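# Load a matching slug into the lathe chuck

## Task

Act as the cell operator and prepare the lathe for the coming shift's part: pick a slug from the rack that suits the work order, and get the chuck to clamp it so that its end sits seated against the jaw steps and it lies on the spindle axis. No lathe cycle may be started (no program, probe, tool_set or tool_change). At the end the machine and the gauge must be idle, with no alarm standing and the door shut.

## Robot and tools

ROBOT. Two arms, left_arm and right_arm, each carrying the same right hand, so axes and numbers mean the same on both hands. Bases: left_arm near (-0.011, +0.599, 0) m, right_arm near (+0.054, -0.462, 0) m. The lathe stands behind the bases toward -x, with its chuck facing +y. A bench gauge with V-block nests and a rack of slugs are also in the cell.

FRAMES. Results report positions and orientations in the scene frame: origin at table height midway between the arms, +z up, +x out over the table, left_arm on the +y side. Reported hand positions can be off by a few centimetres. Each arm has a hand point 0.05 m in front of the palm. In its own axes, +z runs along the straight fingers, +y points out of the palm, and +x runs across the palm away from the thumb. A wrist bracket on the little-finger side can strike things. With the palm down, the wrist may hang up to about 0.13 m below the hand point.

ROW LAYOUT. A row always has 28 numbers, each in [-1, 1], even if only one arm moves. The first 14 are for the left side: dx, dy, dz, rx, ry, rz, then little, ring, middle, index, thumb_bend, thumb_turn, force_limit, speed. The second 14 repeat that order for the right side. The six pose numbers are an OFFSET from that arm's current Hand target, measured in the Hand target's own axes, not the scene frame. 1.0 equals 0.6 m for dx, dy, dz or 180 degrees for rx, ry, rz, which together form one rotation vector. All rows of one action count from the pose at the action's start. A new action or call counts from the new Hand target, so repeating an offset moves the arm further. Six zeros re-commands the current Hand target.

HAND NUMBERS. Fingers and thumb_bend: +1 straight (open), -1 curled. thumb_turn: +1 beside the palm, -1 in front of it, facing the fingers. force_limit maps -1..+1 to about 0..10 N (15 N for the thumb). speed reaches full speed at +0.48 and above. Use speed near -0.94 or lower for a gentle grip. With the thumb in front, the hand holds items about 0.035 to 0.065 m thick. No number means 'unchanged': to keep a hand as it is, resend the eight numbers it last received.

execute_actions(actions, cameras). Each action may hold:
- rows: up to 15 rows, one per control step of 1/30 s.
- steps: 1 to 450, default 15. After the last row, arms keep heading for their final target.
- until: ends the action early on device fields, e.g. {"machine": {"chuck_state": "clamped"}}. Numbers need a comparison such as [">=", 3]. {"all": {"status": "ended"}} and {"any": {"status": "ended"}} are also accepted.
- machine or gauge: device commands.
An empty actions list returns camera images. For smooth motion, ramp offsets gradually, about 0.01 per row.

move(target, speed, blend, stop_force, zero, blocking, cameras). Drives a straight path to one row, or to a list of up to 15 rows. Every row is an offset from the same starting Hand targets. speed is in m/s, 0.002 to 3.2, default 0.25. blend is a corner radius in m. stop_force (4 to 120 N) ends an arm's path when it meets resistance. Use it slowly when approaching a contact, and leave it out when backing off. The result adds a 'move:' line: done, off_target, held, fault, and so on. Arms are stiff, so a target even slightly past a firm surface can trigger a fault stop. A fault stop lasts 10 s; forces near 150 N or joint torque limits cause it.

Other tools:
- wait(seconds): 0 to 10.
- stop: brakes a running move.
- zoom_image(camera, region [x0,y0,x1,y1]): the region may be at most 504 px on each side.
- show_instructions: shows the reference pages, including the work order image.
- zero_wrist_force(arm): zeroes that arm's wrist sensor.
- finished_scene(scene): ends the scene; only call it once the goal holds.
Cameras: cam_high, cam_low, cam_chuck, cam_machine, cam_left_wrist, cam_right_wrist.

MACHINE. Send e.g. {"machine": {"door": "open"}}. door takes shut or open. chuck takes clamp or open; it starts clamped, and its jaws travel only a few mm. page selects a screen. register, value and write go together in one object to write a register. Lengths are in mm and x values are diameters. Never send cycle_start, probe, tool_set or tool_change for this job. Do not send home or air_blast unless needed, and avoid alarms. A list of up to 8 objects runs in order, waiting 2.5 s after a door command and 1.8 s after a chuck command.
Results report:
- state: idle, running, done, alarm, busy or held.
- door_state.
- chuck_state: open, clamped (gripping this job's diameter), closed_empty, or between (e.g. wrong diameter).
- seat_state: home means the slug's end covers all three step sensors. Trust it only after clamping.
- entry and alarm.
GAUGE: {"gauge": {"measure": true}} reads a piece seated level in a nest and pressed against the end stop, with the robot not touching it. A reading takes about 12 s and fills no_1 to no_20 in mm, which you can compare with the work order. Use one piece at a time.

TYPICAL ORDER. Read the work order and pick the matching slug, measuring it on the gauge if in doubt. Open the door, then open the chuck. Insert the slug straight along the spindle axis until its end rests on the jaw steps, and keep holding it. Clamp the chuck, and only then release the slug. Withdraw the hand and shut the door. Confirm clamped, seat_state home, state idle and alarm no_alarm, with the gauge idle.

AVOID. Dropping slugs or letting go of moving ones, anything falling into the chip pan or off the table, and hitting things hard. Avoid contact between the arms, and never close one hand on the other. Avoid excessive finger force, overloaded or overheated motors, and fault stops.

Each tool is called after "Request:" as name(argument=value, ...) on one line, values as JSON.

Reference images:

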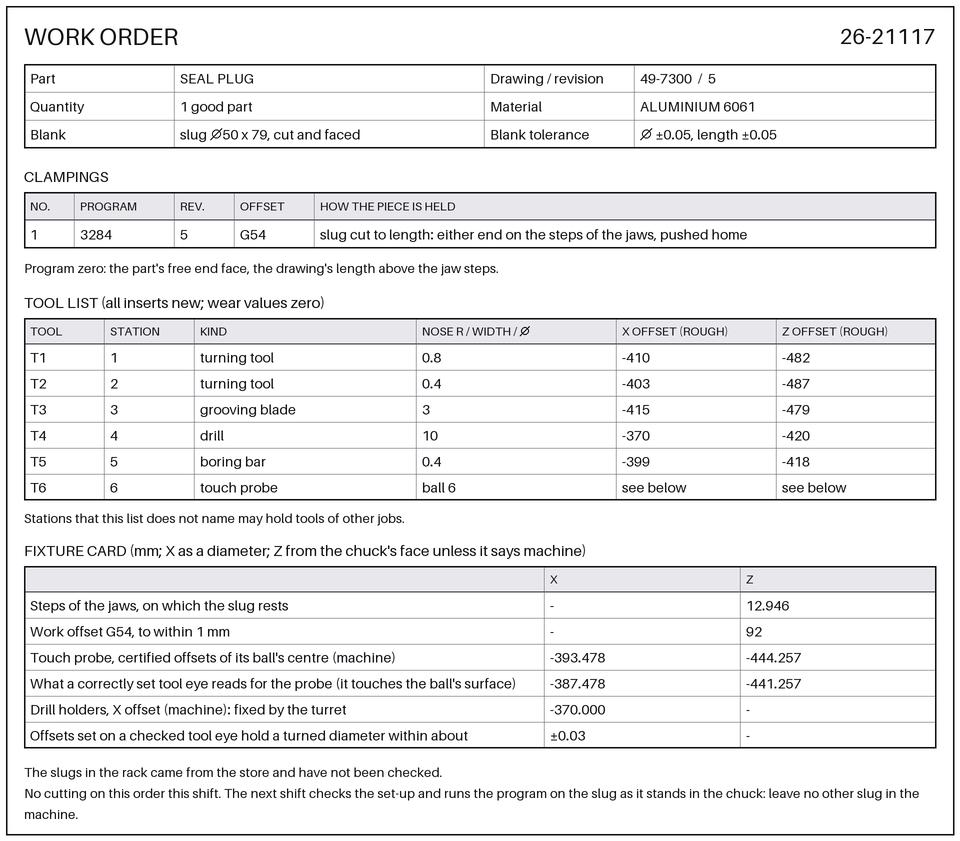

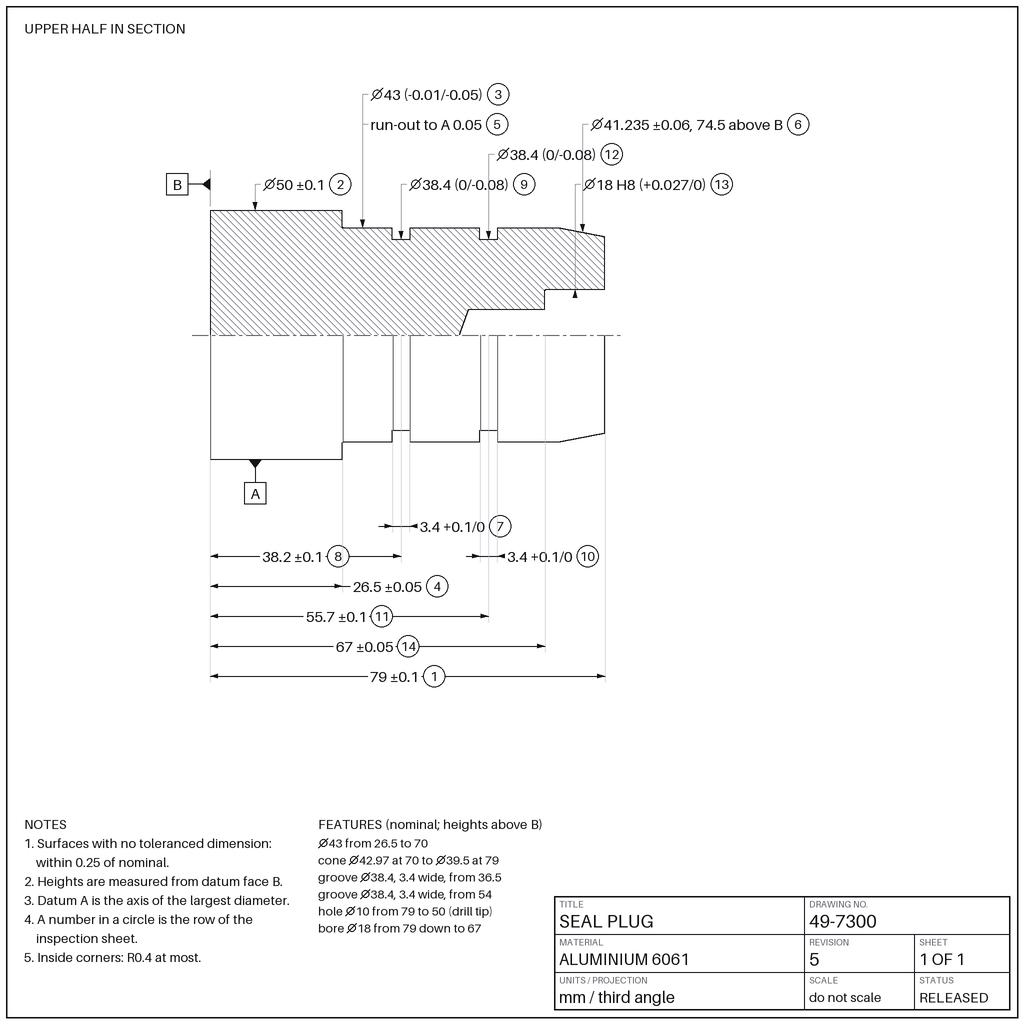

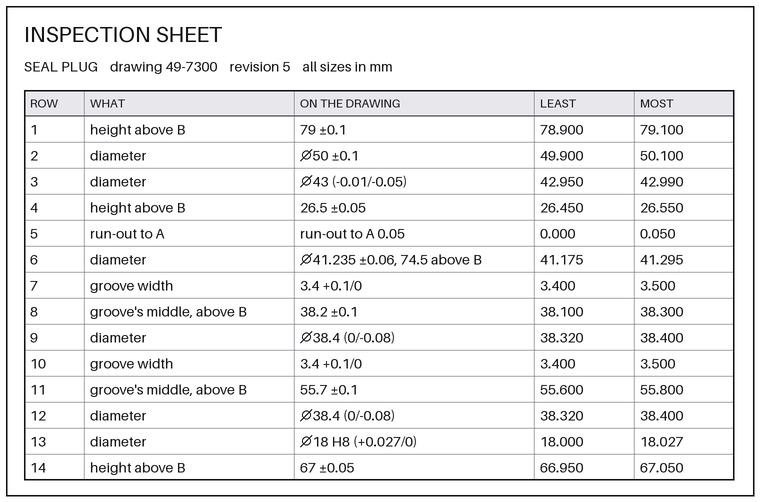

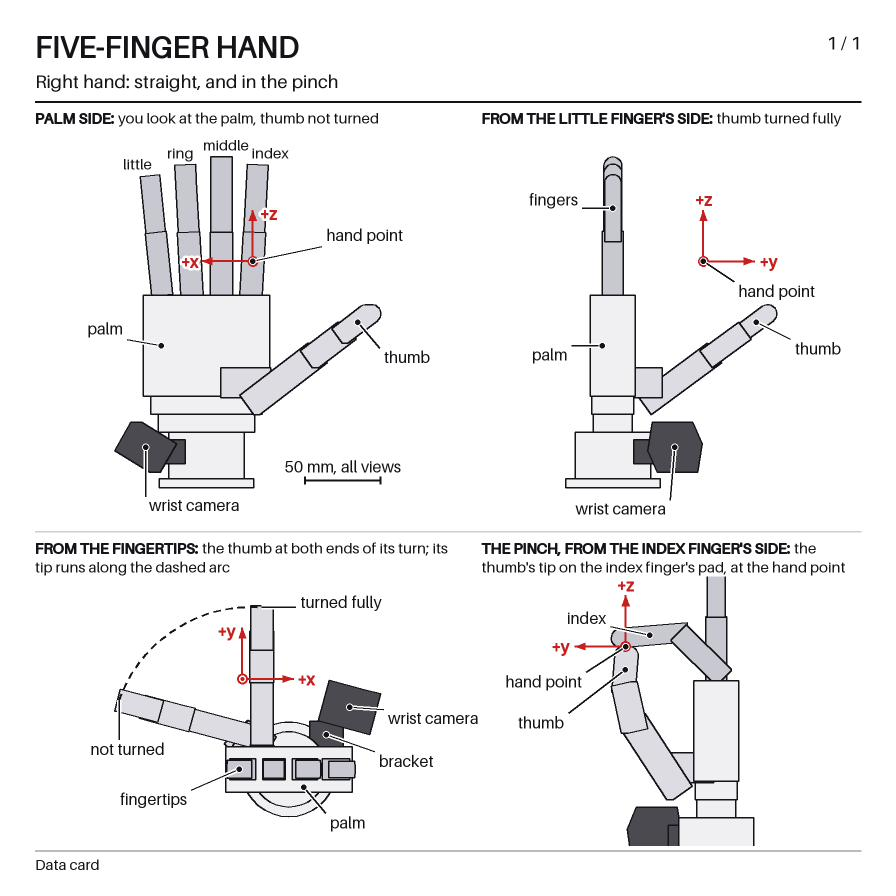

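## Session

Request:
execute_actions(actions=[])

Scene clock: 0.00 s.
left_arm: end_effector_position=(+0.1166, +1.0082, +0.1560) hand_measured=(+1.000, +1.000, +1.000, +1.000, +1.000, +1.000) hand_load_n=(+0.0, -0.5, +0.0, +0.0, +0.0, +0.0) hand_stopped_by=(target, target, target, target, target, target) hand_force_limit=0.00 hand_speed=-0.80 end_effector_quat_wxyz=(-0.019, -0.377, +0.916, +0.133) | right_arm: end_effector_position=(+0.9655, -0.2829, +0.3609) hand_measured=(+1.000, +1.000, +1.000, +1.000, +1.000, +1.000) hand_load_n=(+0.0, +0.0, +0.0, +0.0, +0.0, +0.0) hand_stopped_by=(target, target, target, target, target, target) hand_force_limit=0.00 hand_speed=-0.80 end_effector_quat_wxyz=(+0.229, +0.128, +0.960, +0.095)
Joint positions: left_arm=[0.5 -1.568 2.343 0.816 1.301 -1.895] | right_arm=[-0.127 -1.098 1.28 0.915 1.398 -1.368]
Joint velocities: within noise
Joint torques (N m): no reading
Wrist force (N): no reading
Wrist torque (N m): no reading
Wrist force, peak (N): no reading
Hand target: left_arm +0.1166, +1.0082, +0.1560; -0.019, -0.377, +0.916, +0.133 | right_arm +0.9655, -0.2829, +0.3609; +0.229, +0.128, +0.960, +0.095
machine.work_offsets: g54_z=+91.946 g55_z=+0.000
machine: state=idle door_state=shut chuck_state=closed_empty seat_state=open door_answer=taken chuck_answer=taken page=work_offsets entry=no_entry entries=0 alarm=no_alarm queue=idle queue_left=0
gauge: readings=0

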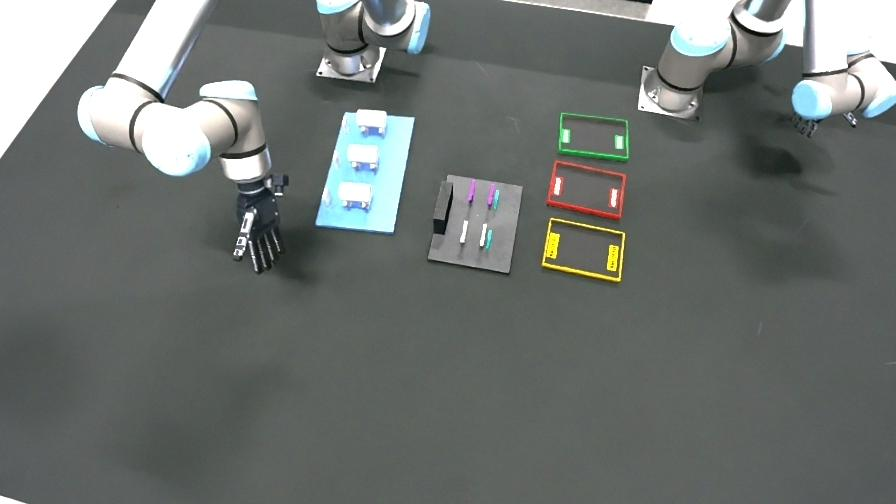

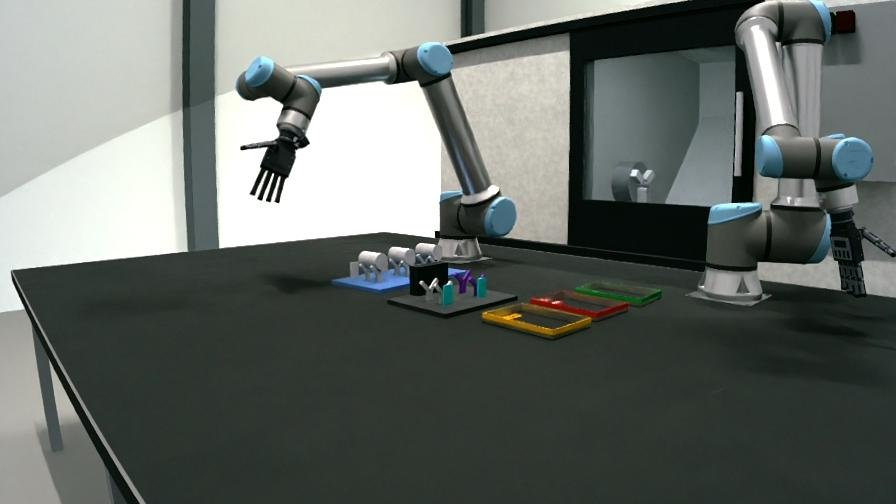

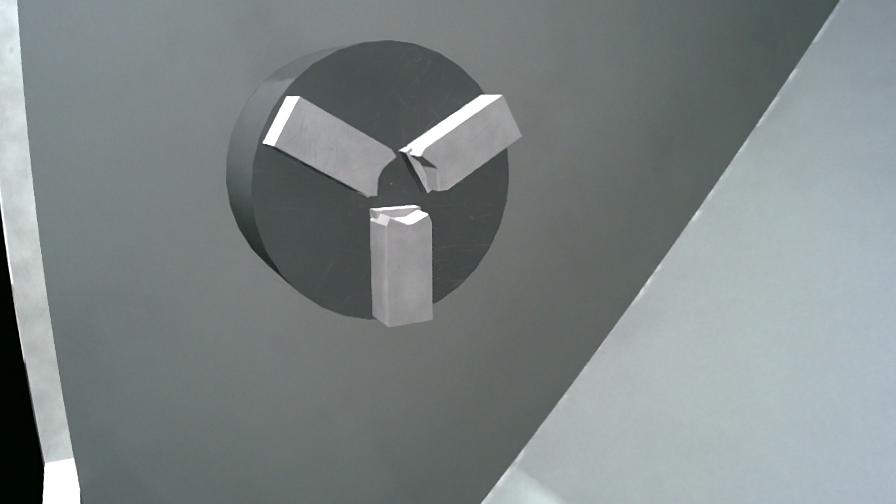

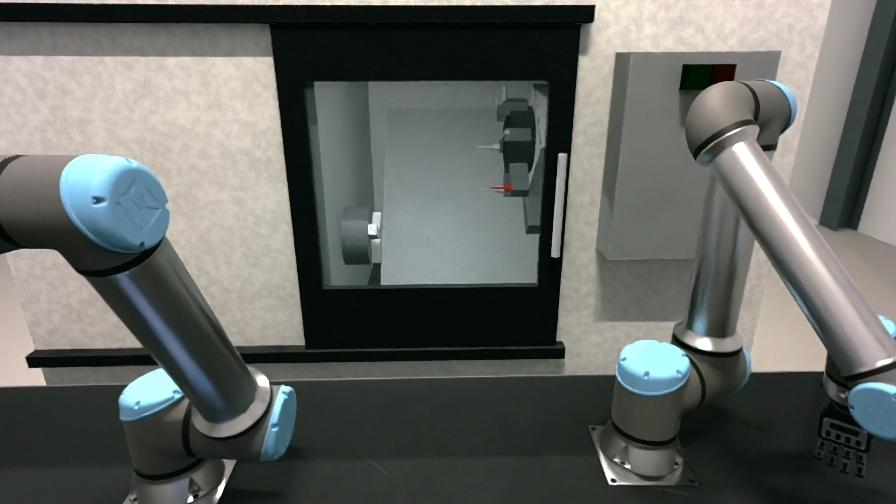

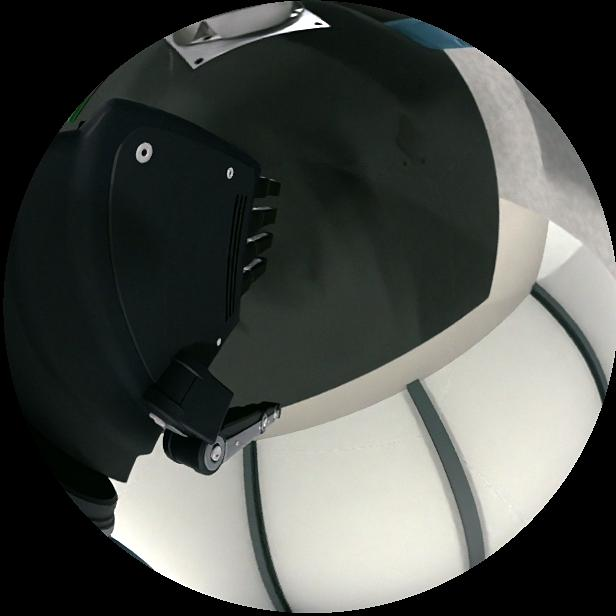

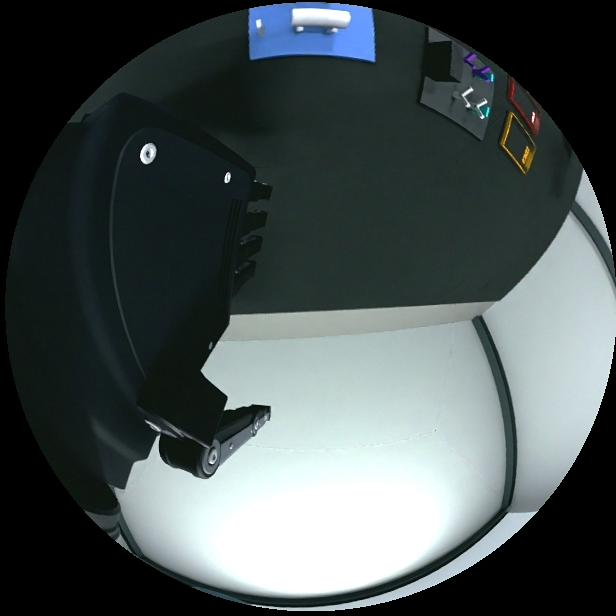

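Request:
zoom_image(camera="cam_high", region=[290, 90, 650, 290])

Request:
zoom_image(camera="cam_low", region=[320, 220, 680, 350])

Request:
zoom_image(camera="cam_machine", region=[250, 0, 650, 400])

Scaled by 1.400 from the camera's 896x504 image, which has a finer 1280x720 frame.

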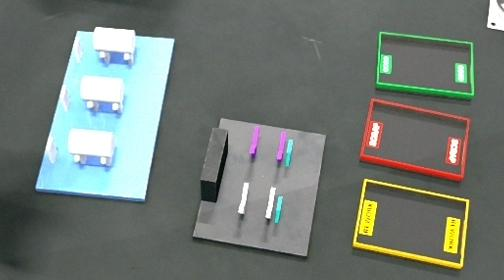

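Scaled by 1.400 from the camera's 896x504 image, which has a finer 1280x720 frame.

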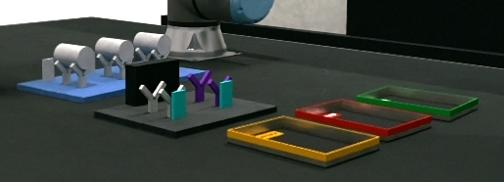

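Scaled by 1.260 from the camera's 896x504 image, which has a finer 1280x720 frame.

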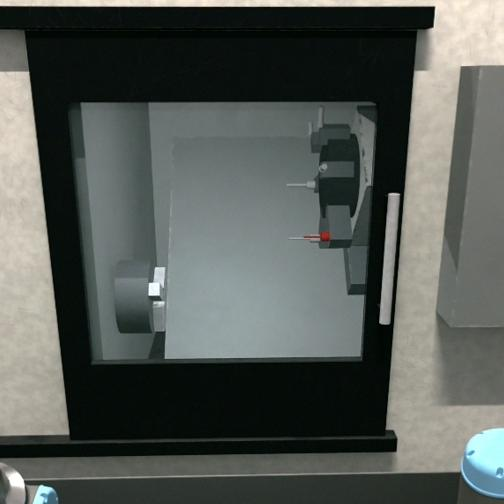

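Request:
move(target=[0,0,0,0,0,0,1,1,1,1,1,1,0,-0.8, 0.658,-0.321,-0.380,0.0449,0.0166,-0.5937,1,1,1,1,1,1,0,-0.8], speed=0.3, cameras=["all"])

Scene clock: 59.47 s.
left_arm: end_effector_position=(+0.1166, +1.0082, +0.1560) hand_measured=(+1.000, +1.000, +1.000, +1.000, +1.000, +1.000) hand_load_n=(+0.0, +0.0, +0.0, +0.0, +0.0, +0.0) hand_stopped_by=(target, target, target, target, target, target) hand_force_limit=0.00 hand_speed=-0.80 end_effector_quat_wxyz=(-0.019, -0.377, +0.916, +0.133) | right_arm: end_effector_position=(+0.4803, -0.3801, +0.3502) hand_measured=(+1.000, +1.000, +1.000, +1.000, +1.000, +1.000) hand_load_n=(+0.0, +0.5, +0.0, +0.0, +0.0, +0.0) hand_stopped_by=(target, target, target, target, target, target) hand_force_limit=0.00 hand_speed=-0.80 end_effector_quat_wxyz=(-0.183, +0.683, -0.683, +0.183)
Joint positions: left_arm=[0.5 -1.568 2.343 0.816 1.301 -1.895] | right_arm=[-0.401 -1.825 2.011 0.893 1.385 -3.472]
Joint torques (N m): left_arm=[2.02 -24.89 -28.26 4.16 -0.77 0.14] | right_arm=[-2.73 -30.1 -35.67 -0.01 1.64 -2.41]
Wrist force (N): left_arm=[0.0 0.5 0.0] | right_arm=[-0.6 0.6 0.0]
Wrist torque (N m): left_arm=[0.08 0.00 0.01] | right_arm=[0.11 0.02 0.30]
Wrist force, peak (N): left_arm=[-0.7 0.1 -0.4] | right_arm=[-0.4 1.6 -0.5]
Hand target: left_arm +0.1166, +1.0082, +0.1560; -0.019, -0.377, +0.916, +0.133 | right_arm +0.4803, -0.3801, +0.3502; -0.183, +0.683, -0.683, +0.183
Off the commanded pose: left_arm 0.000 m, 0 deg | right_arm 0.000 m, 0 deg.
machine.work_offsets: g54_z=+91.946 g55_z=+0.000
machine: state=idle door_state=shut chuck_state=closed_empty seat_state=open door_answer=taken chuck_answer=taken page=work_offsets entry=no_entry entries=0 alarm=no_alarm queue=idle queue_left=0
gauge: readings=0
move: done

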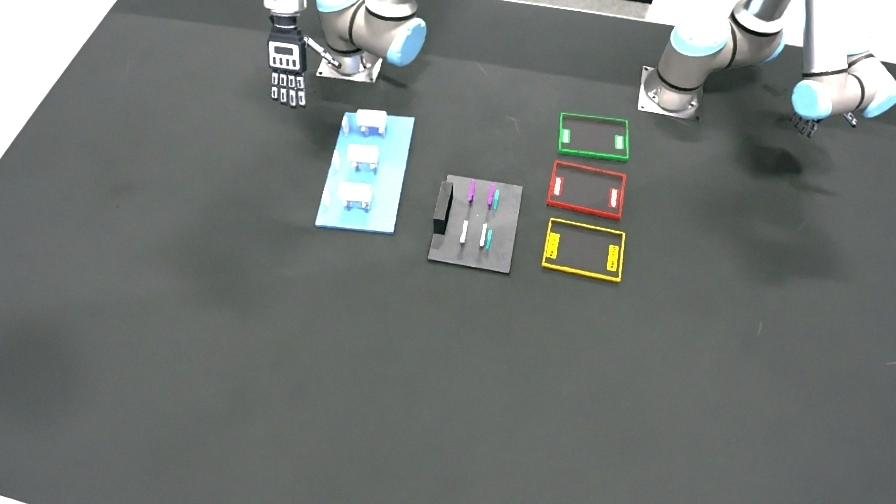

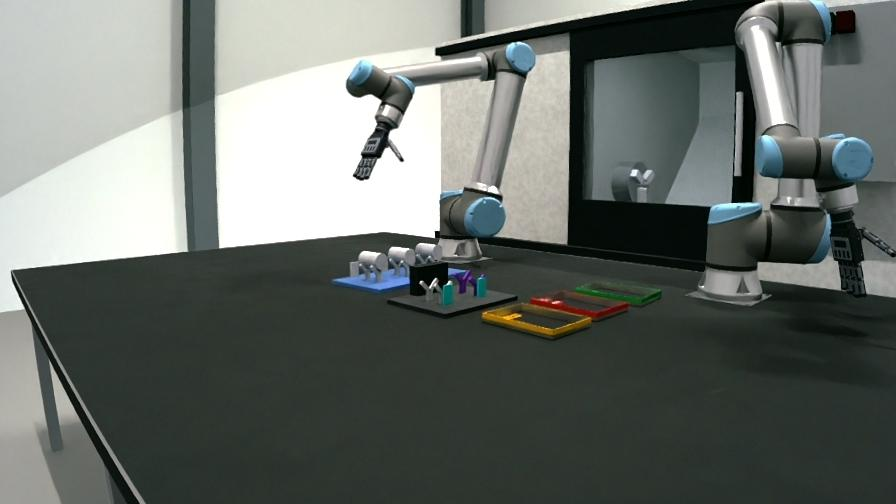

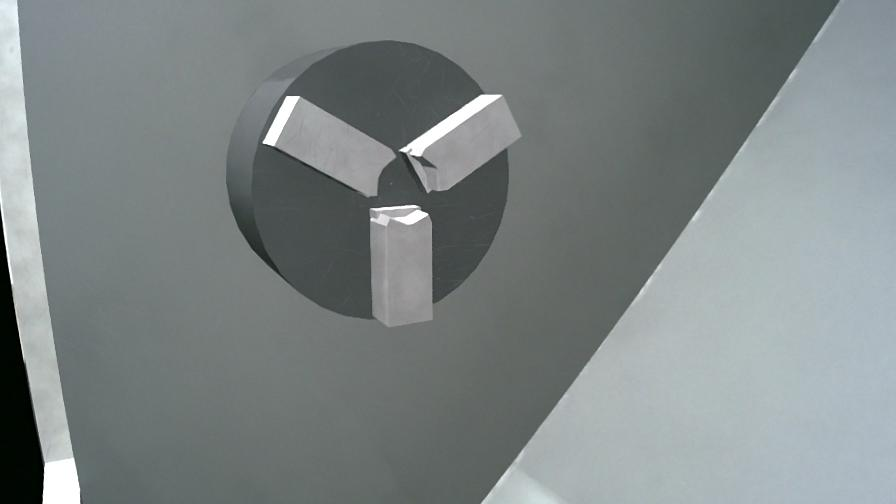

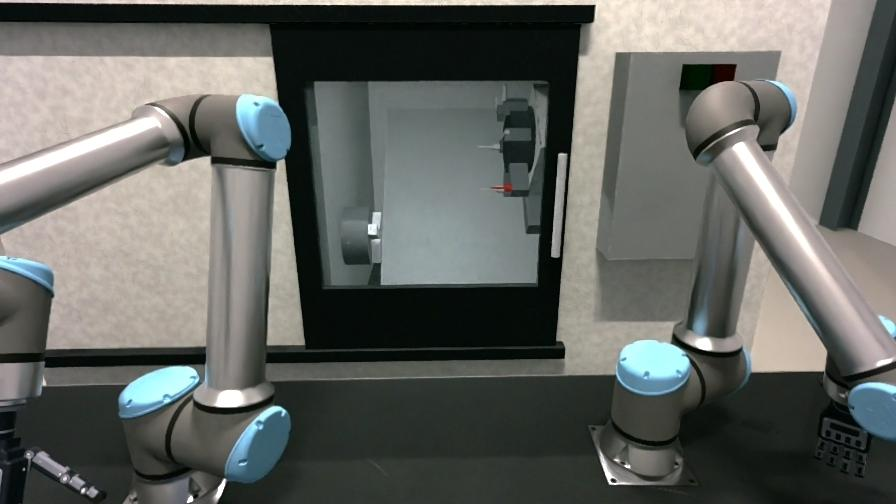

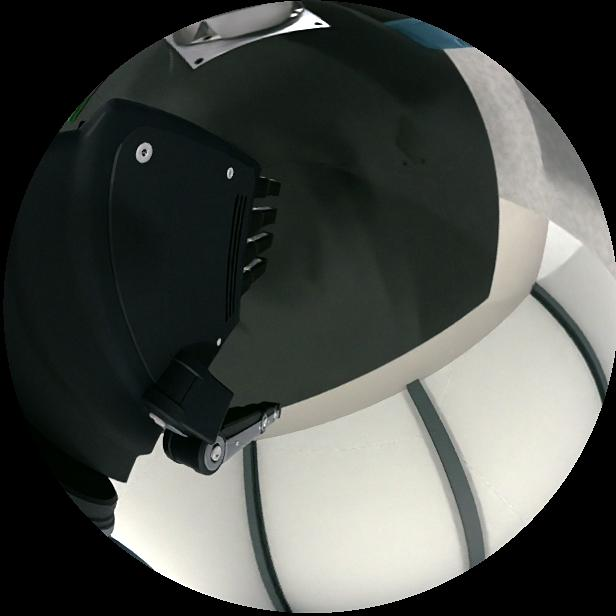

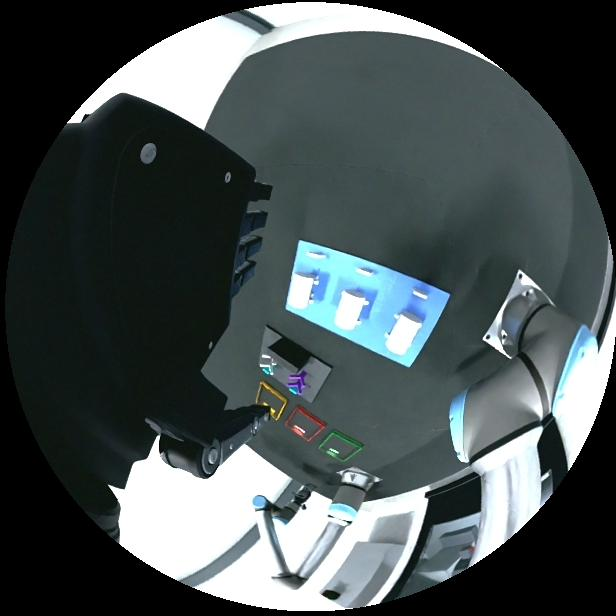

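Request:
zoom_image(camera="cam_right_wrist", region=[230, 220, 480, 470])

Request:
zoom_image(camera="cam_high", region=[240, 0, 440, 200])

Request:
zoom_image(camera="cam_low", region=[330, 100, 530, 300])

Scaled by 2.016 from the camera's 616x616 image, which has a finer 880x880 frame.

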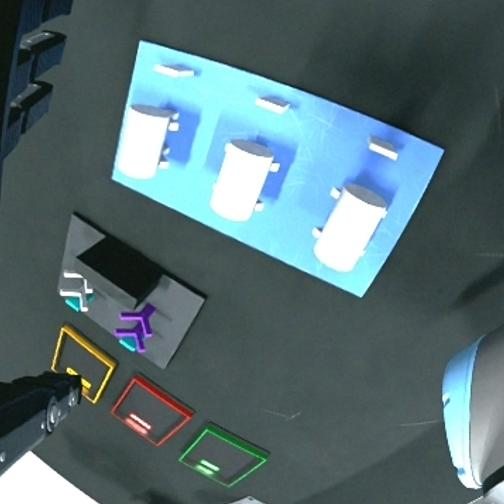

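Scaled by 2.520 from the camera's 896x504 image, which has a finer 1280x720 frame.

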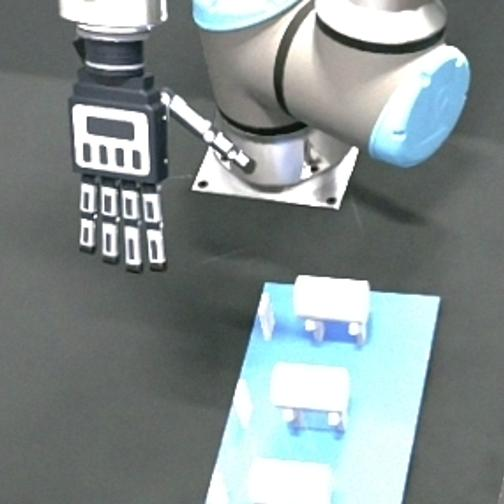

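Scaled by 2.520 from the camera's 896x504 image, which has a finer 1280x720 frame.

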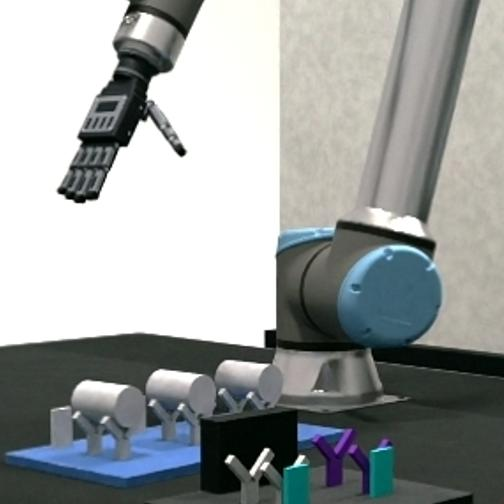

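Request:
move(target=[0,0,0,0,0,0,1,1,1,1,1,1,0,-0.8, 0,0.0545,0.161,0.1667,0,0,1,1,1,1,1,-1,0,-0.3], speed=0.2, cameras=["cam_high","cam_low","cam_right_wrist"])

Request:
zoom_image(camera="cam_high", region=[280, 50, 440, 250])

Request:
zoom_image(camera="cam_low", region=[300, 120, 500, 320])

Request:
zoom_image(camera="cam_right_wrist", region=[200, 200, 450, 450])

Scene clock: 116.80 s.
left_arm: end_effector_position=(+0.1166, +1.0082, +0.1560) hand_measured=(+1.000, +1.000, +1.000, +1.000, +1.000, +1.000) hand_load_n=(+0.0, +0.0, +0.0, +0.0, +0.0, +0.0) hand_stopped_by=(target, target, target, target, target, target) hand_force_limit=0.00 hand_speed=-0.80 end_effector_quat_wxyz=(-0.019, -0.377, +0.916, +0.133) | right_arm: end_effector_position=(+0.5003, -0.3801, +0.2503) hand_measured=(+1.000, +1.000, +1.000, +1.000, +1.000, -1.000) hand_load_n=(+0.0, +0.0, +0.0, +0.0, +0.0, +0.0) hand_stopped_by=(target, target, target, target, target, target) hand_force_limit=0.00 hand_speed=-0.30 end_effector_quat_wxyz=(-0.354, +0.612, -0.612, +0.353)
Joint positions: left_arm=[0.5 -1.568 2.343 0.816 1.301 -1.895] | right_arm=[-0.589 -2.072 2.398 0.274 1.088 -3.449]
Joint torques (N m): left_arm=[0.84 -21.94 -30.02 4.25 -0.65 0.12] | right_arm=[-8.12 -4 -27.93 -1.7 -2.32 -2.23]
Wrist force (N): left_arm=[-0.3 0.2 0.3] | right_arm=[-0.4 0.3 0.0]
Wrist torque (N m): left_arm=[0.02 0.04 -0.02] | right_arm=[0.13 -0.07 0.01]
Wrist force, peak (N): left_arm=[-0.6 0.3 -0.5] | right_arm=[-0.5 2.0 0.3]
Hand target: left_arm +0.1166, +1.0082, +0.1560; -0.019, -0.377, +0.916, +0.133 | right_arm +0.5002, -0.3801, +0.2502; -0.354, +0.612, -0.612, +0.353
Off the commanded pose: left_arm 0.000 m, 0 deg | right_arm 0.000 m, 0 deg.
machine.work_offsets: g54_z=+91.946 g55_z=+0.000
machine: state=idle door_state=shut chuck_state=closed_empty seat_state=open door_answer=taken chuck_answer=taken page=work_offsets entry=no_entry entries=0 alarm=no_alarm queue=idle queue_left=0
gauge: readings=0
move: done
Images, in order (width x height): cam_high 896x504, cam_low 896x504, cam_right_wrist 616x616.

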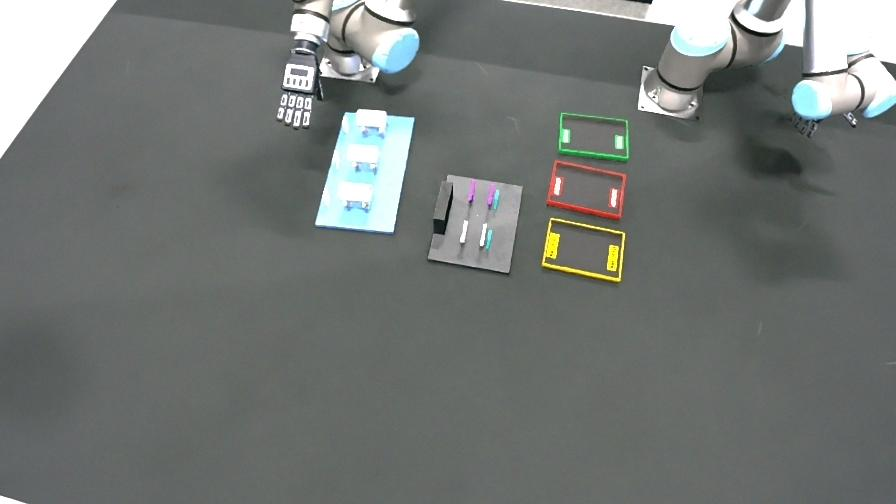

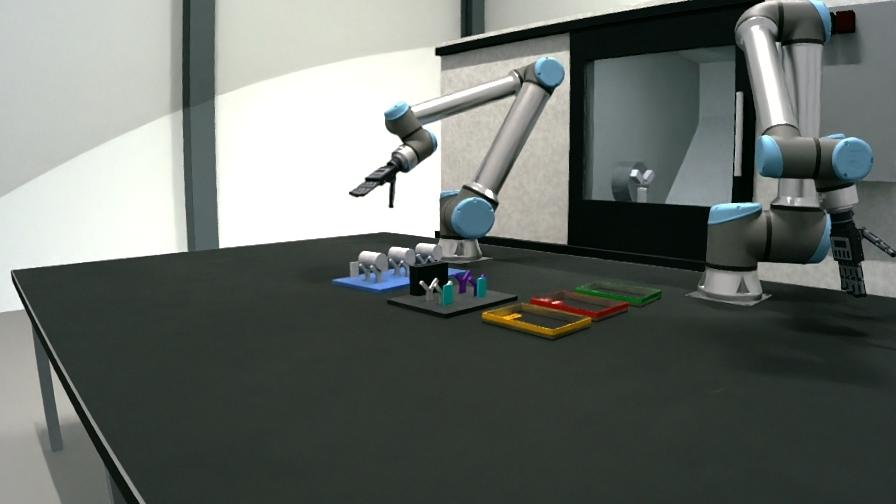

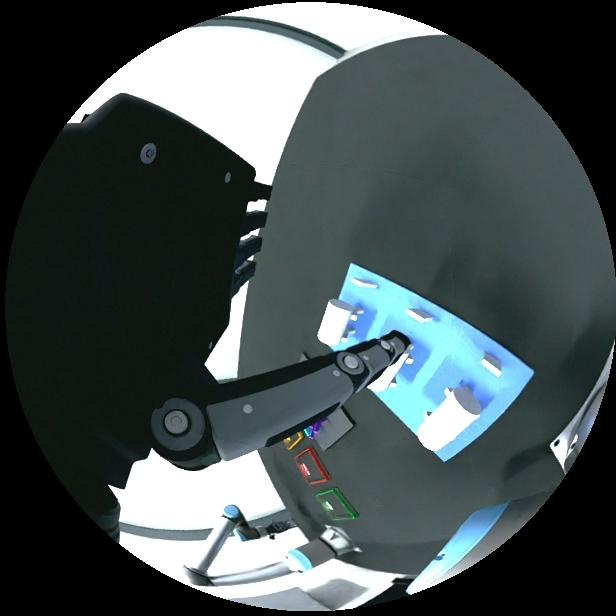

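Scaled by 2.520 from the camera's 896x504 image, which has a finer 1280x720 frame.

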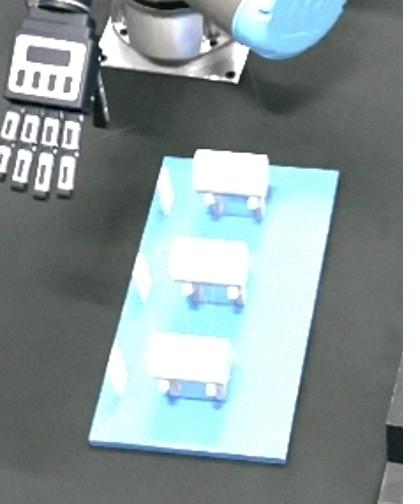

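Scaled by 2.520 from the camera's 896x504 image, which has a finer 1280x720 frame.

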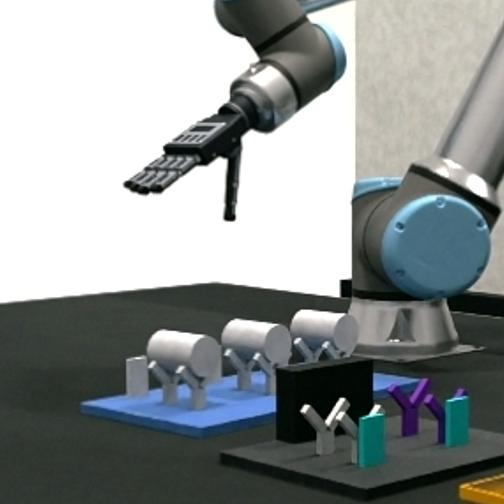

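Scaled by 2.016 from the camera's 616x616 image, which has a finer 880x880 frame.

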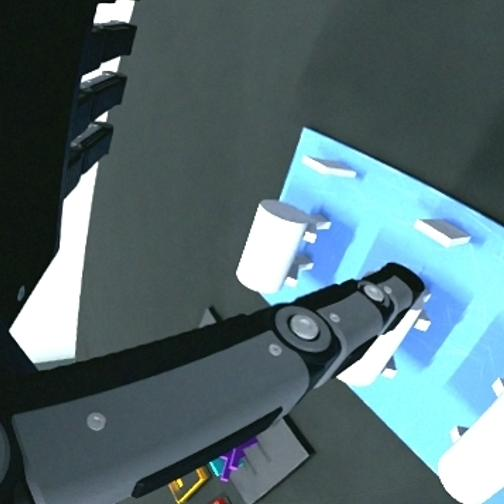

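Request:
move(target=[0,0,0,0,0,0,1,1,1,1,1,1,0,-0.8, -0.15,-0.011,0.186,0,0,0,1,1,1,1,1,-1,0,-0.3], speed=0.2, cameras=["cam_high","cam_low","cam_right_wrist"])

Request:
zoom_image(camera="cam_high", region=[280, 50, 440, 250])

Request:
zoom_image(camera="cam_low", region=[300, 120, 500, 320])

Request:
zoom_image(camera="cam_right_wrist", region=[200, 200, 450, 450])

Scene clock: 167.67 s.
left_arm: end_effector_position=(+0.1166, +1.0082, +0.1560) hand_measured=(+1.000, +1.000, +1.000, +1.000, +1.000, +1.000) hand_load_n=(+0.0, +0.0, +0.0, +0.5, +0.0, +0.0) hand_stopped_by=(target, target, target, target, target, target) hand_force_limit=0.00 hand_speed=-0.80 end_effector_quat_wxyz=(-0.019, -0.377, +0.916, +0.133) | right_arm: end_effector_position=(+0.6001, -0.2900, +0.2001) hand_measured=(+1.000, +1.000, +1.000, +1.000, +1.000, -1.000) hand_load_n=(+0.0, +0.0, +0.0, +0.0, +0.0, +0.0) hand_stopped_by=(target, target, target, target, target, target) hand_force_limit=0.00 hand_speed=-0.30 end_effector_quat_wxyz=(-0.354, +0.612, -0.612, +0.353)
Joint positions: left_arm=[0.5 -1.568 2.343 0.816 1.301 -1.895] | right_arm=[-0.123 -1.734 2.278 -0.018 1.485 -3.191]
Joint torques (N m): left_arm=[1.73 -20.04 -32.46 4.19 -0.29 0] | right_arm=[10.49 -7.83 -35.85 -2.06 1.78 1.43]
Wrist force (N): left_arm=[-0.4 0.4 0.0] | right_arm=[-0.9 0.4 0.1]
Wrist torque (N m): left_arm=[0.06 0.06 -0.01] | right_arm=[0.10 -0.01 0.01]
Wrist force, peak (N): left_arm=[-0.6 0.5 -0.2] | right_arm=[-1.8 -0.9 3.0]
Hand target: left_arm +0.1166, +1.0082, +0.1560; -0.019, -0.377, +0.916, +0.133 | right_arm +0.6002, -0.2900, +0.2001; -0.354, +0.612, -0.612, +0.353
Off the commanded pose: left_arm 0.000 m, 0 deg | right_arm 0.000 m, 0 deg.
machine.work_offsets: g54_z=+91.946 g55_z=+0.000
machine: state=idle door_state=shut chuck_state=closed_empty seat_state=open door_answer=taken chuck_answer=taken page=work_offsets entry=no_entry entries=0 alarm=no_alarm queue=idle queue_left=0
gauge: readings=0
move: done
Images, in order (width x height): cam_high 896x504, cam_low 896x504, cam_right_wrist 616x616.

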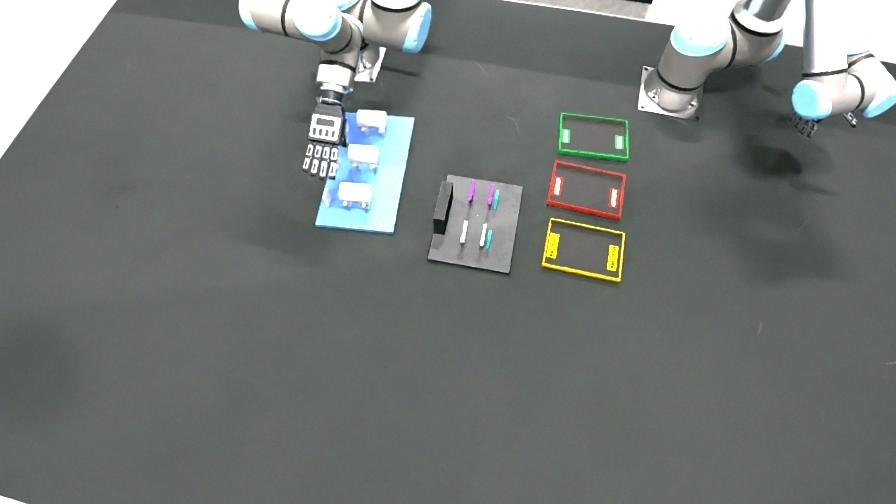

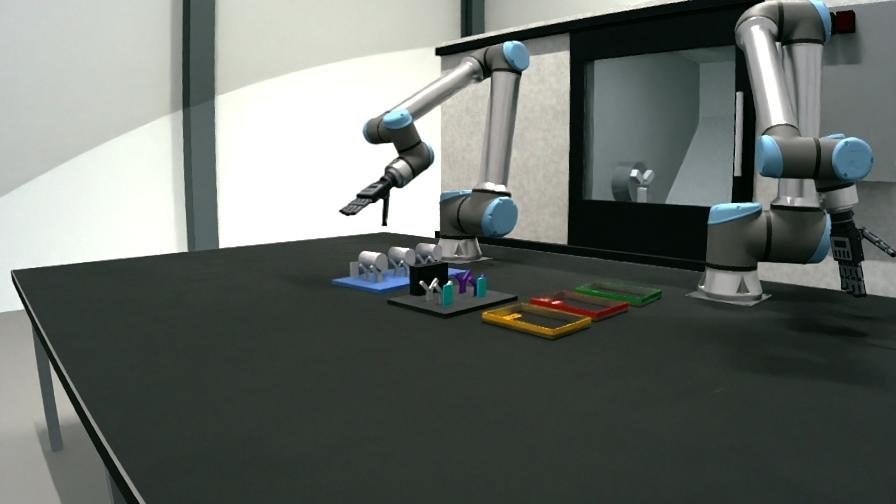

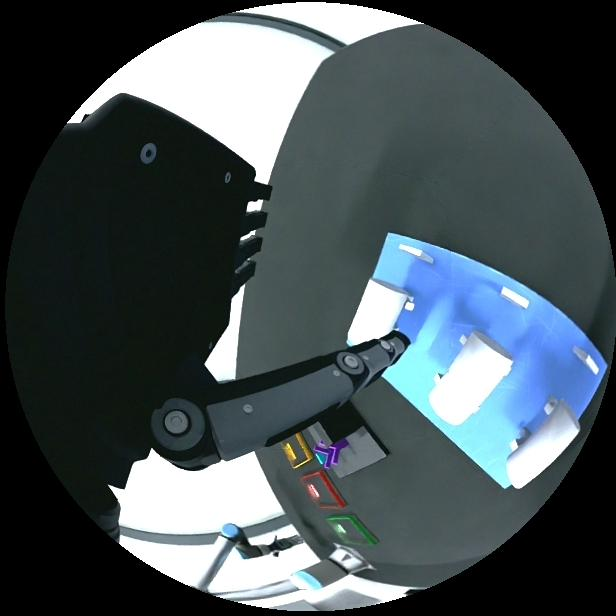

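Scaled by 2.520 from the camera's 896x504 image, which has a finer 1280x720 frame.

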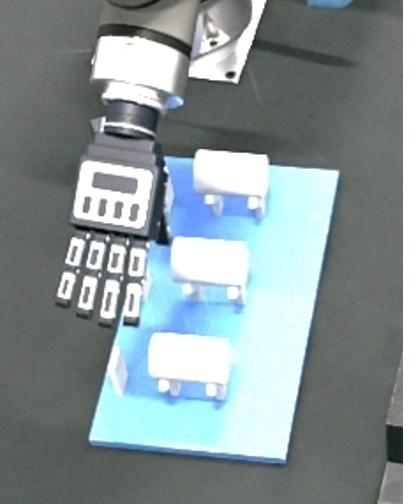

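Scaled by 2.520 from the camera's 896x504 image, which has a finer 1280x720 frame.

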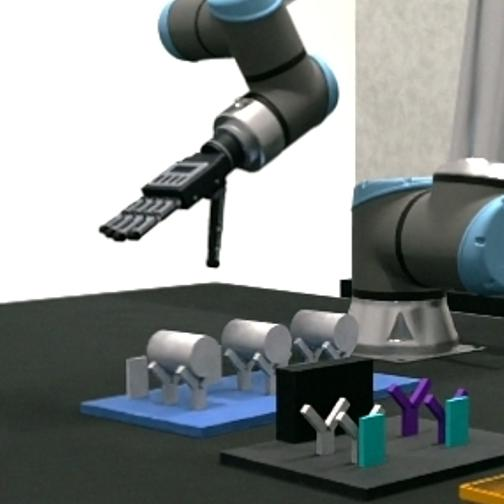

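Scaled by 2.016 from the camera's 616x616 image, which has a finer 880x880 frame.

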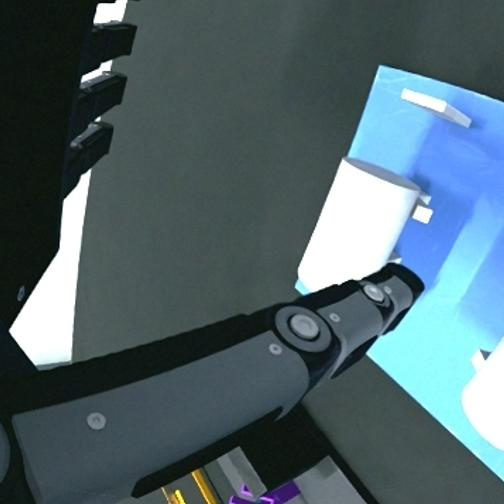

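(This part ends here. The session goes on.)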